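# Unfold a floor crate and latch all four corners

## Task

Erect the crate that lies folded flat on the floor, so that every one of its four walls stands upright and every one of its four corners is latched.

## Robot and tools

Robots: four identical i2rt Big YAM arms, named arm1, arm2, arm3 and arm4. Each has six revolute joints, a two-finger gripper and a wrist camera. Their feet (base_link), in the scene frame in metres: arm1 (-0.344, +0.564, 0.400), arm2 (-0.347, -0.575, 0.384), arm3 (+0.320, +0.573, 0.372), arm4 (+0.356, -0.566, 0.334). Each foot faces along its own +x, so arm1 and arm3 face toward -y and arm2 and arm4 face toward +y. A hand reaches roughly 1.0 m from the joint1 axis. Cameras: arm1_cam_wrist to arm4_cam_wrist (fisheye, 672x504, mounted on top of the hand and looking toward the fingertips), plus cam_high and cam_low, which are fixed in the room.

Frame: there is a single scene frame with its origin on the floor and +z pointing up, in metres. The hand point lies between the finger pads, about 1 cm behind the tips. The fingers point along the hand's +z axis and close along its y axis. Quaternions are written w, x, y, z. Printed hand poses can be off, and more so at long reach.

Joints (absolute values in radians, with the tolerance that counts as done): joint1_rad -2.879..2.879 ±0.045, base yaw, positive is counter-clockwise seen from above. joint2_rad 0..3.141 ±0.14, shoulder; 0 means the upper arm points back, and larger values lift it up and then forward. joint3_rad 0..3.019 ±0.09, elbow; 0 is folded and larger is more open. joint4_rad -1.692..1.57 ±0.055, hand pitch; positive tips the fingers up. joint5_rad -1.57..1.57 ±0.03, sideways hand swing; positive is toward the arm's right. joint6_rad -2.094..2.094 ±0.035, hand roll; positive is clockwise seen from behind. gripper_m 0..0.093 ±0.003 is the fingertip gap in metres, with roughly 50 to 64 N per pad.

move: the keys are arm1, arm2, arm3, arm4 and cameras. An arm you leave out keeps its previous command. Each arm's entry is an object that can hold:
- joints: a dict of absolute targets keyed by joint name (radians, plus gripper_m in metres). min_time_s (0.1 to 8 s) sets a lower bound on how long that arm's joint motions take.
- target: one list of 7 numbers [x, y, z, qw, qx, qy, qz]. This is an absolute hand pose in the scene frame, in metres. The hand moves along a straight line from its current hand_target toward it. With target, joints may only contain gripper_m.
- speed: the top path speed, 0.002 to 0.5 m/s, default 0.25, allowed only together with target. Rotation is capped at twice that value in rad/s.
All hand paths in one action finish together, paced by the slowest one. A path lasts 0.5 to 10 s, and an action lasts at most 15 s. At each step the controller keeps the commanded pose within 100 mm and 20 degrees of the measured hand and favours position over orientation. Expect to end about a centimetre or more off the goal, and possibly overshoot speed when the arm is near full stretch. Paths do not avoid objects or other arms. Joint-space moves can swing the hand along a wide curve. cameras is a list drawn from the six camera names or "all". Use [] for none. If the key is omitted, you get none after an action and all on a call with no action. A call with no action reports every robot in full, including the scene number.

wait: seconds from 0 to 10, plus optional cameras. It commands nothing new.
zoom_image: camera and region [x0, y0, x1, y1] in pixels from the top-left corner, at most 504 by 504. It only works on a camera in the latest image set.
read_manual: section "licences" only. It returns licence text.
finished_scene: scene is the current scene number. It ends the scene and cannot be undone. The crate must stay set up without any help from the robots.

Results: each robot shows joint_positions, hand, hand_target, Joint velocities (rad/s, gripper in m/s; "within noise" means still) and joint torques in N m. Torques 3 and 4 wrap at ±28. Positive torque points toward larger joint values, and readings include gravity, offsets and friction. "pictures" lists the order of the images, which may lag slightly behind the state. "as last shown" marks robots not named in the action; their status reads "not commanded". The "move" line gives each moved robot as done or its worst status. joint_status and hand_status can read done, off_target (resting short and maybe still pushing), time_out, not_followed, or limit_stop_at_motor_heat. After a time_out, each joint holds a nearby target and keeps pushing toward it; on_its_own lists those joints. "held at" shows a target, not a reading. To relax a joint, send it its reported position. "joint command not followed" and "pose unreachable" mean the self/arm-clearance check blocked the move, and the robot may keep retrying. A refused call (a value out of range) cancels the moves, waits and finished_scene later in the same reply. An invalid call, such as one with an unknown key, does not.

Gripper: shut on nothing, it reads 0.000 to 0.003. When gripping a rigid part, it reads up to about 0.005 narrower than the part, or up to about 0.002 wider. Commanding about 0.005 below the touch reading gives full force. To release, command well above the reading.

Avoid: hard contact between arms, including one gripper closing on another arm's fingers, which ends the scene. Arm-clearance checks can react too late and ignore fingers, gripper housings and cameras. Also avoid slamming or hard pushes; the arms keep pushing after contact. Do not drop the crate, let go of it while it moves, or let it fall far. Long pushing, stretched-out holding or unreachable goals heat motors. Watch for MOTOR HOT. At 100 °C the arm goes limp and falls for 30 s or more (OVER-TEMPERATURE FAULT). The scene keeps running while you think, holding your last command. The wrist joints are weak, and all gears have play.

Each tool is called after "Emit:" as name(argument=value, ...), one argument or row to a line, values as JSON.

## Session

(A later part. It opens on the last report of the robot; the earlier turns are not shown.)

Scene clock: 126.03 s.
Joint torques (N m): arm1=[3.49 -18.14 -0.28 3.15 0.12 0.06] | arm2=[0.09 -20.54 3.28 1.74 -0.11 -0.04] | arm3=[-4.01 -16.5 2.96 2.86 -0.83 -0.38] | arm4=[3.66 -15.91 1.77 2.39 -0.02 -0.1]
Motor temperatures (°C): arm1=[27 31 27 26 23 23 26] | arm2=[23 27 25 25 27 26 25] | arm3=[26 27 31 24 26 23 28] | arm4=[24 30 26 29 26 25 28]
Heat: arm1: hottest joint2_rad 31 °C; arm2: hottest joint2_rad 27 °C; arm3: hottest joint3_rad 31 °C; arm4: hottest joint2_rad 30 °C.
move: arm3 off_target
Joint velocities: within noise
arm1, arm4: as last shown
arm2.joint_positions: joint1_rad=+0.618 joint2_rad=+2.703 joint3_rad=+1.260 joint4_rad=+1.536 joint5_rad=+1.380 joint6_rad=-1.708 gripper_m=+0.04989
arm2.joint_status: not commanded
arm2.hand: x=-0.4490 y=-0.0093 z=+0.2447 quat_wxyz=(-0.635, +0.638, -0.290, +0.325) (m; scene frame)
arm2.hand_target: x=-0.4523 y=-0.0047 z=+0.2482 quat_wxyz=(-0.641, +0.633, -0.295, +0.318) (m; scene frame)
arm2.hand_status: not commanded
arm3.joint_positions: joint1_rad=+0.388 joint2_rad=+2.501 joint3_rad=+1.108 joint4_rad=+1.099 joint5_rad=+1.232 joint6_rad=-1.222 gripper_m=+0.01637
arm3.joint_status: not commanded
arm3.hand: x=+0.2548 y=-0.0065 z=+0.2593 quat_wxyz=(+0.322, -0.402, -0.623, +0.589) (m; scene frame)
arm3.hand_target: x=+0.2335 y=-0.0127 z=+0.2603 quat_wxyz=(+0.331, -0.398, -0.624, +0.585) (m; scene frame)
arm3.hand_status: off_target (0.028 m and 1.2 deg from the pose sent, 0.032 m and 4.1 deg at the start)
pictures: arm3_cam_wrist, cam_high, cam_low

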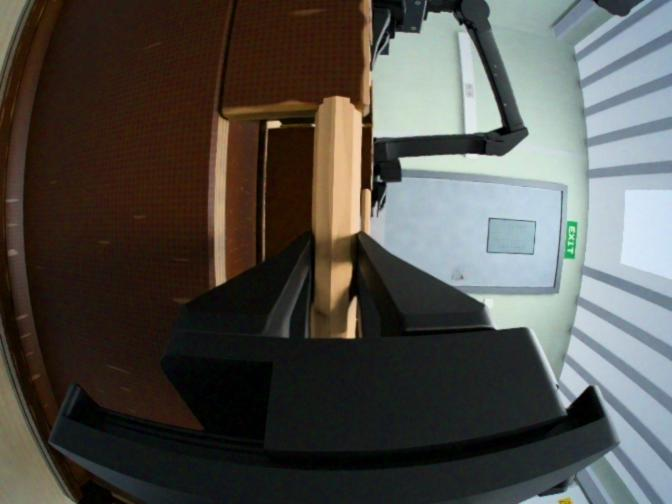

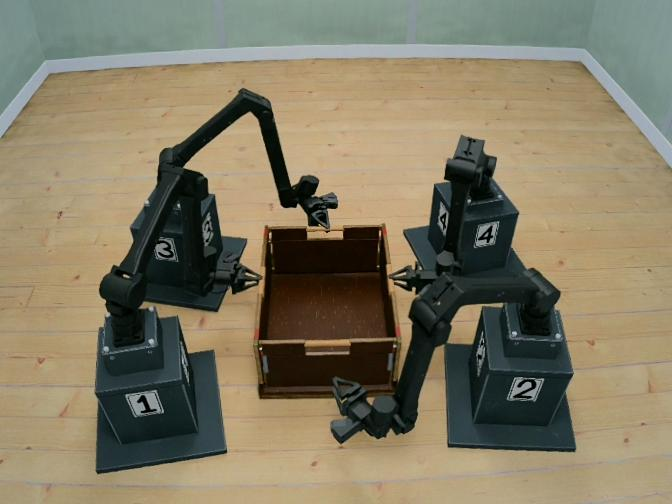

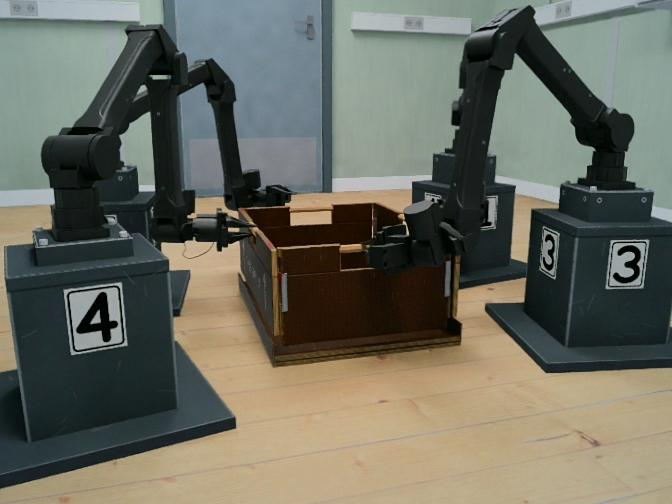

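Emit:
move(
  arm1={"target": [0.003, 0.224, 0.2432, 0.015, -0.021, -0.728, 0.685], "speed": 0.05},
  arm3={"target": [0.254, -0.0115, 0.260, 0.331, -0.398, -0.624, 0.585], "speed": 0.05},
  arm4={"target": [-0.031, -0.2005, 0.2445, -0.69, 0.724, -0.014, 0.013], "speed": 0.05},
)

Emit:
move(
  arm1={"joints": {"gripper_m": 0.05}},
  arm3={"joints": {"gripper_m": 0.05}},
  arm4={"joints": {"gripper_m": 0.05}},
)

Emit:
move(
  arm1={"target": [-0.006, 0.33, 0.25, 0.015, -0.021, -0.728, 0.685], "speed": 0.15},
  arm3={"target": [0.36, 0.045, 0.27, 0.331, -0.398, -0.624, 0.585], "speed": 0.15},
  arm4={"target": [-0.028, -0.31, 0.25, -0.69, 0.724, -0.014, 0.013], "speed": 0.15},
  cameras=["cam_high", "cam_low", "arm1_cam_wrist", "arm3_cam_wrist", "arm4_cam_wrist"],
)

Emit:
zoom_image(
  camera="cam_high",
  region=[240, 205, 420, 410],
)

Emit:
zoom_image(
  camera="cam_low",
  region=[220, 180, 500, 380],
)

Scene clock: 131.00 s.
Joint torques (N m): arm1=[0.62 -17.79 0.02 2.85 -0.31 0.01] | arm2=[0.03 -20.6 3.29 1.74 -0.11 -0.04] | arm3=[-0.91 -16.73 3.22 1.32 0.29 -0.07] | arm4=[2.49 -15.97 2.36 2.15 -0.33 -0.11]
Motor temperatures (°C): arm1=[27 31 27 26 23 23 27] | arm2=[23 27 25 25 27 26 25] | arm3=[26 27 31 24 26 23 28] | arm4=[24 30 26 29 26 25 28]
Heat: arm1: hottest joint2_rad 31 °C; arm2: hottest joint2_rad 27 °C; arm3: hottest joint3_rad 31 °C; arm4: hottest joint2_rad 30 °C.
move: arm1 off_target; arm3 done; arm4 done
Joint velocities: within noise
arm1.joint_positions: joint1_rad=+0.938 joint2_rad=+2.656 joint3_rad=+0.893 joint4_rad=+1.551 joint5_rad=+1.194 joint6_rad=-1.374 gripper_m=+0.01683
arm1.joint_status: not commanded
arm1.hand: x=-0.0094 y=+0.2219 z=+0.2431 quat_wxyz=(+0.029, -0.027, -0.731, +0.681) (m; scene frame)
arm1.hand_target: x=-0.0011 y=+0.2256 z=+0.2426 quat_wxyz=(+0.019, -0.018, -0.730, +0.683) (m; scene frame)
arm1.hand_status: off_target (0.013 m and 1.9 deg from the pose sent, 0.013 m and 2.6 deg at the start; a joint's target at an end of its range on 22 of 29 steps)
arm2: as last shown
arm3.joint_positions: joint1_rad=+0.390 joint2_rad=+2.501 joint3_rad=+1.108 joint4_rad=+1.094 joint5_rad=+1.237 joint6_rad=-1.219 gripper_m=+0.01637
arm3.joint_status: not commanded
arm3.hand: x=+0.2552 y=-0.0057 z=+0.2589 quat_wxyz=(+0.323, -0.402, -0.623, +0.588) (m; scene frame)
arm3.hand_target: x=+0.2549 y=-0.0122 z=+0.2599 quat_wxyz=(+0.329, -0.397, -0.626, +0.586) (m; scene frame)
arm3.hand_status: done (0.006 m and 1.1 deg from the pose sent, 0.005 m and 1.2 deg at the start)
arm4.joint_positions: joint1_rad=+0.901 joint2_rad=+2.472 joint3_rad=+0.906 joint4_rad=+1.430 joint5_rad=+1.163 joint6_rad=-1.430 gripper_m=+0.01658
arm4.joint_status: not commanded
arm4.hand: x=-0.0243 y=-0.1978 z=+0.2453 quat_wxyz=(-0.688, +0.725, -0.027, +0.015) (m; scene frame)
arm4.hand_target: x=-0.0313 y=-0.2010 z=+0.2445 quat_wxyz=(-0.689, +0.724, -0.014, +0.013) (m; scene frame)
arm4.hand_status: done (0.007 m and 1.5 deg from the pose sent, 0.007 m and 1.8 deg at the start)
pictures: none

Scene clock: 131.70 s.
Joint torques (N m): arm1=[0.21 -18.02 -0.32 2.67 0.12 0.03] | arm2=[0.03 -20.6 3.26 1.73 -0.11 -0.04] | arm3=[-0.44 -16.97 3.32 1.32 0.27 0.02] | arm4=[1.96 -15.91 2.36 2.17 -0.1 0.02]
Motor temperatures (°C): arm1=[27 31 27 26 23 23 26] | arm2=[23 27 25 25 27 26 25] | arm3=[26 27 31 24 26 23 28] | arm4=[24 30 26 29 26 25 28]
Heat: arm1: hottest joint2_rad 31 °C; arm2: hottest joint2_rad 27 °C; arm3: hottest joint3_rad 31 °C; arm4: hottest joint2_rad 30 °C.
move: arm1 done; arm3 done; arm4 done
Joint velocities: within noise
arm1.joint_positions: joint1_rad=+0.955 joint2_rad=+2.656 joint3_rad=+0.900 joint4_rad=+1.554 joint5_rad=+1.175 joint6_rad=-1.376 gripper_m=+0.04991
arm1.joint_status: all done
arm1.hand: x=+0.0024 y=+0.2262 z=+0.2433 quat_wxyz=(+0.014, -0.017, -0.732, +0.681) (m; scene frame)
arm1.hand_target: x=+0.0053 y=+0.2283 z=+0.2427 quat_wxyz=(+0.011, -0.013, -0.730, +0.683) (m; scene frame)
arm1.hand_status: not commanded
arm2: as last shown
arm3.joint_positions: joint1_rad=+0.382 joint2_rad=+2.501 joint3_rad=+1.108 joint4_rad=+1.094 joint5_rad=+1.233 joint6_rad=-1.238 gripper_m=+0.04986
arm3.joint_status: all done
arm3.hand: x=+0.2510 y=-0.0057 z=+0.2588 quat_wxyz=(+0.330, -0.398, -0.626, +0.584) (m; scene frame)
arm3.hand_target: x=+0.2507 y=-0.0118 z=+0.2597 quat_wxyz=(+0.333, -0.396, -0.627, +0.583) (m; scene frame)
arm3.hand_status: not commanded
arm4.joint_positions: joint1_rad=+0.913 joint2_rad=+2.472 joint3_rad=+0.908 joint4_rad=+1.430 joint5_rad=+1.148 joint6_rad=-1.449 gripper_m=+0.04991
arm4.joint_status: all done
arm4.hand: x=-0.0320 y=-0.2022 z=+0.2452 quat_wxyz=(-0.687, +0.726, -0.011, +0.011) (m; scene frame)
arm4.hand_target: x=-0.0360 y=-0.2040 z=+0.2445 quat_wxyz=(-0.689, +0.724, -0.005, +0.010) (m; scene frame)
arm4.hand_status: not commanded
pictures: none

Scene clock: 135.20 s.
Joint torques (N m): arm1=[0.09 -18.61 -2.03 1.39 0.5 0.25] | arm2=[0.03 -20.6 3.28 1.74 -0.11 -0.04] | arm3=[-0.15 -17.61 2.69 0.9 0.64 0.26] | arm4=[2.14 -15.85 0.28 0.83 0.13 0.41]
Motor temperatures (°C): arm1=[27 31 27 26 23 23 26] | arm2=[23 27 25 25 27 26 25] | arm3=[26 27 30 24 26 23 28] | arm4=[24 30 26 29 26 25 28]
Heat: arm1: hottest joint2_rad 31 °C; arm2: hottest joint2_rad 27 °C; arm3: hottest joint3_rad 30 °C; arm4: hottest joint2_rad 30 °C.
move: arm1 done; arm3 off_target; arm4 done
Joint velocities: within noise
arm1.joint_positions: joint1_rad=+1.209 joint2_rad=+2.608 joint3_rad=+0.796 joint4_rad=+1.341 joint5_rad=+1.432 joint6_rad=-1.086 gripper_m=+0.04996
arm1.joint_status: not commanded
arm1.hand: x=-0.0026 y=+0.3268 z=+0.2483 quat_wxyz=(+0.014, -0.024, -0.727, +0.687) (m; scene frame)
arm1.hand_target: x=-0.0035 y=+0.3293 z=+0.2508 quat_wxyz=(+0.012, -0.023, -0.727, +0.686) (m; scene frame)
arm1.hand_status: done (0.005 m and 0.4 deg from the pose sent, 0.104 m and 0.7 deg at the start; a joint's target at an end of its range on 12 of 105 steps)
arm2: as last shown
arm3.joint_positions: joint1_rad=+0.611 joint2_rad=+2.406 joint3_rad=+1.052 joint4_rad=+0.505 joint5_rad=+1.448 joint6_rad=-0.702 gripper_m=+0.04991
arm3.joint_status: not commanded
arm3.hand: x=+0.3507 y=+0.0517 z=+0.2611 quat_wxyz=(+0.343, -0.393, -0.627, +0.579) (m; scene frame)
arm3.hand_target: x=+0.3574 y=+0.0442 z=+0.2712 quat_wxyz=(+0.332, -0.399, -0.622, +0.586) (m; scene frame)
arm3.hand_status: off_target (0.015 m and 1.7 deg from the pose sent, 0.121 m and 0.3 deg at the start)
arm4.joint_positions: joint1_rad=+1.140 joint2_rad=+2.444 joint3_rad=+0.802 joint4_rad=+1.405 joint5_rad=+1.390 joint6_rad=-1.345 gripper_m=+0.04995
arm4.joint_status: not commanded
arm4.hand: x=-0.0263 y=-0.3036 z=+0.2502 quat_wxyz=(-0.692, +0.722, -0.015, +0.019) (m; scene frame)
arm4.hand_target: x=-0.0255 y=-0.3058 z=+0.2512 quat_wxyz=(-0.691, +0.722, -0.016, +0.016) (m; scene frame)
arm4.hand_status: done (0.007 m and 0.8 deg from the pose sent, 0.108 m and 0.6 deg at the start)
pictures: arm1_cam_wrist, arm3_cam_wrist, arm4_cam_wrist, cam_high, cam_low

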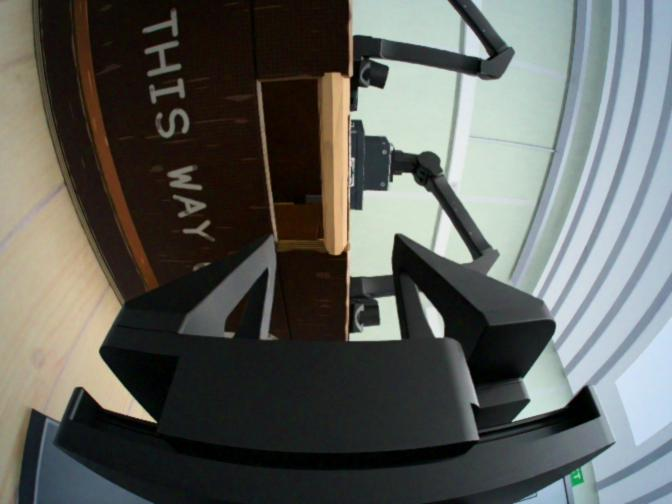

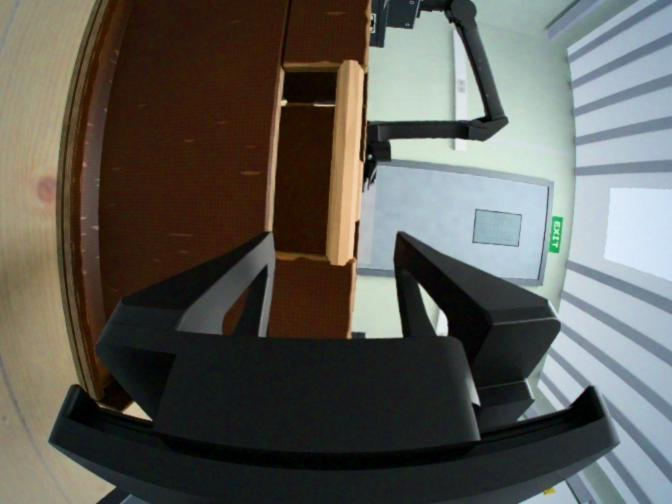

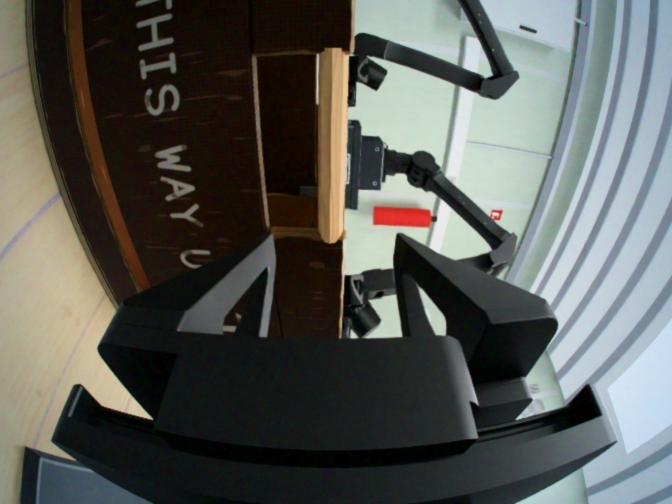

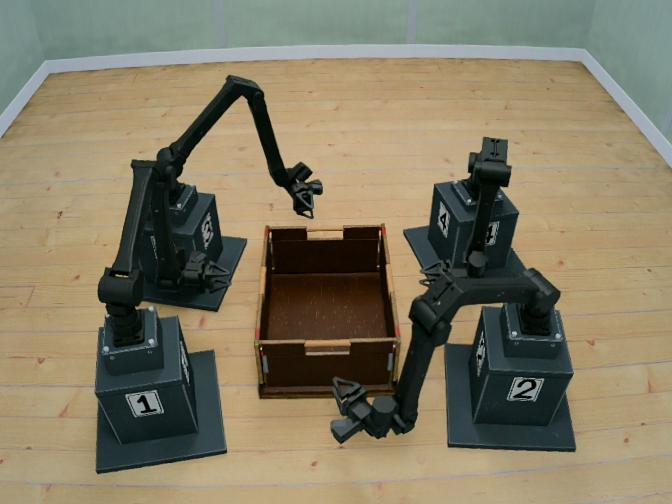

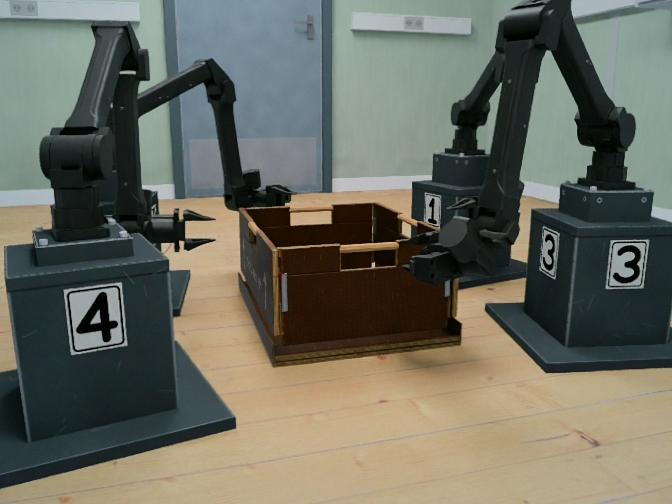

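Scaled by 2.459 from the camera's 672x504 image, which has a finer 960x720 frame.

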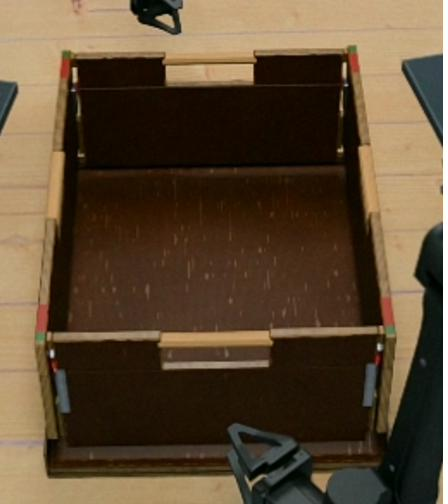

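Scaled by 1.800 from the camera's 672x504 image, which has a finer 960x720 frame.

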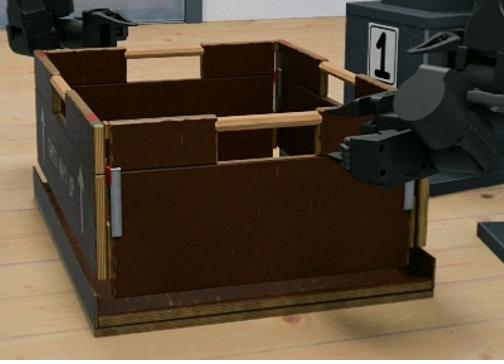

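Emit:
finished_scene(
  scene=2,
)

The scene is finished: the task was done.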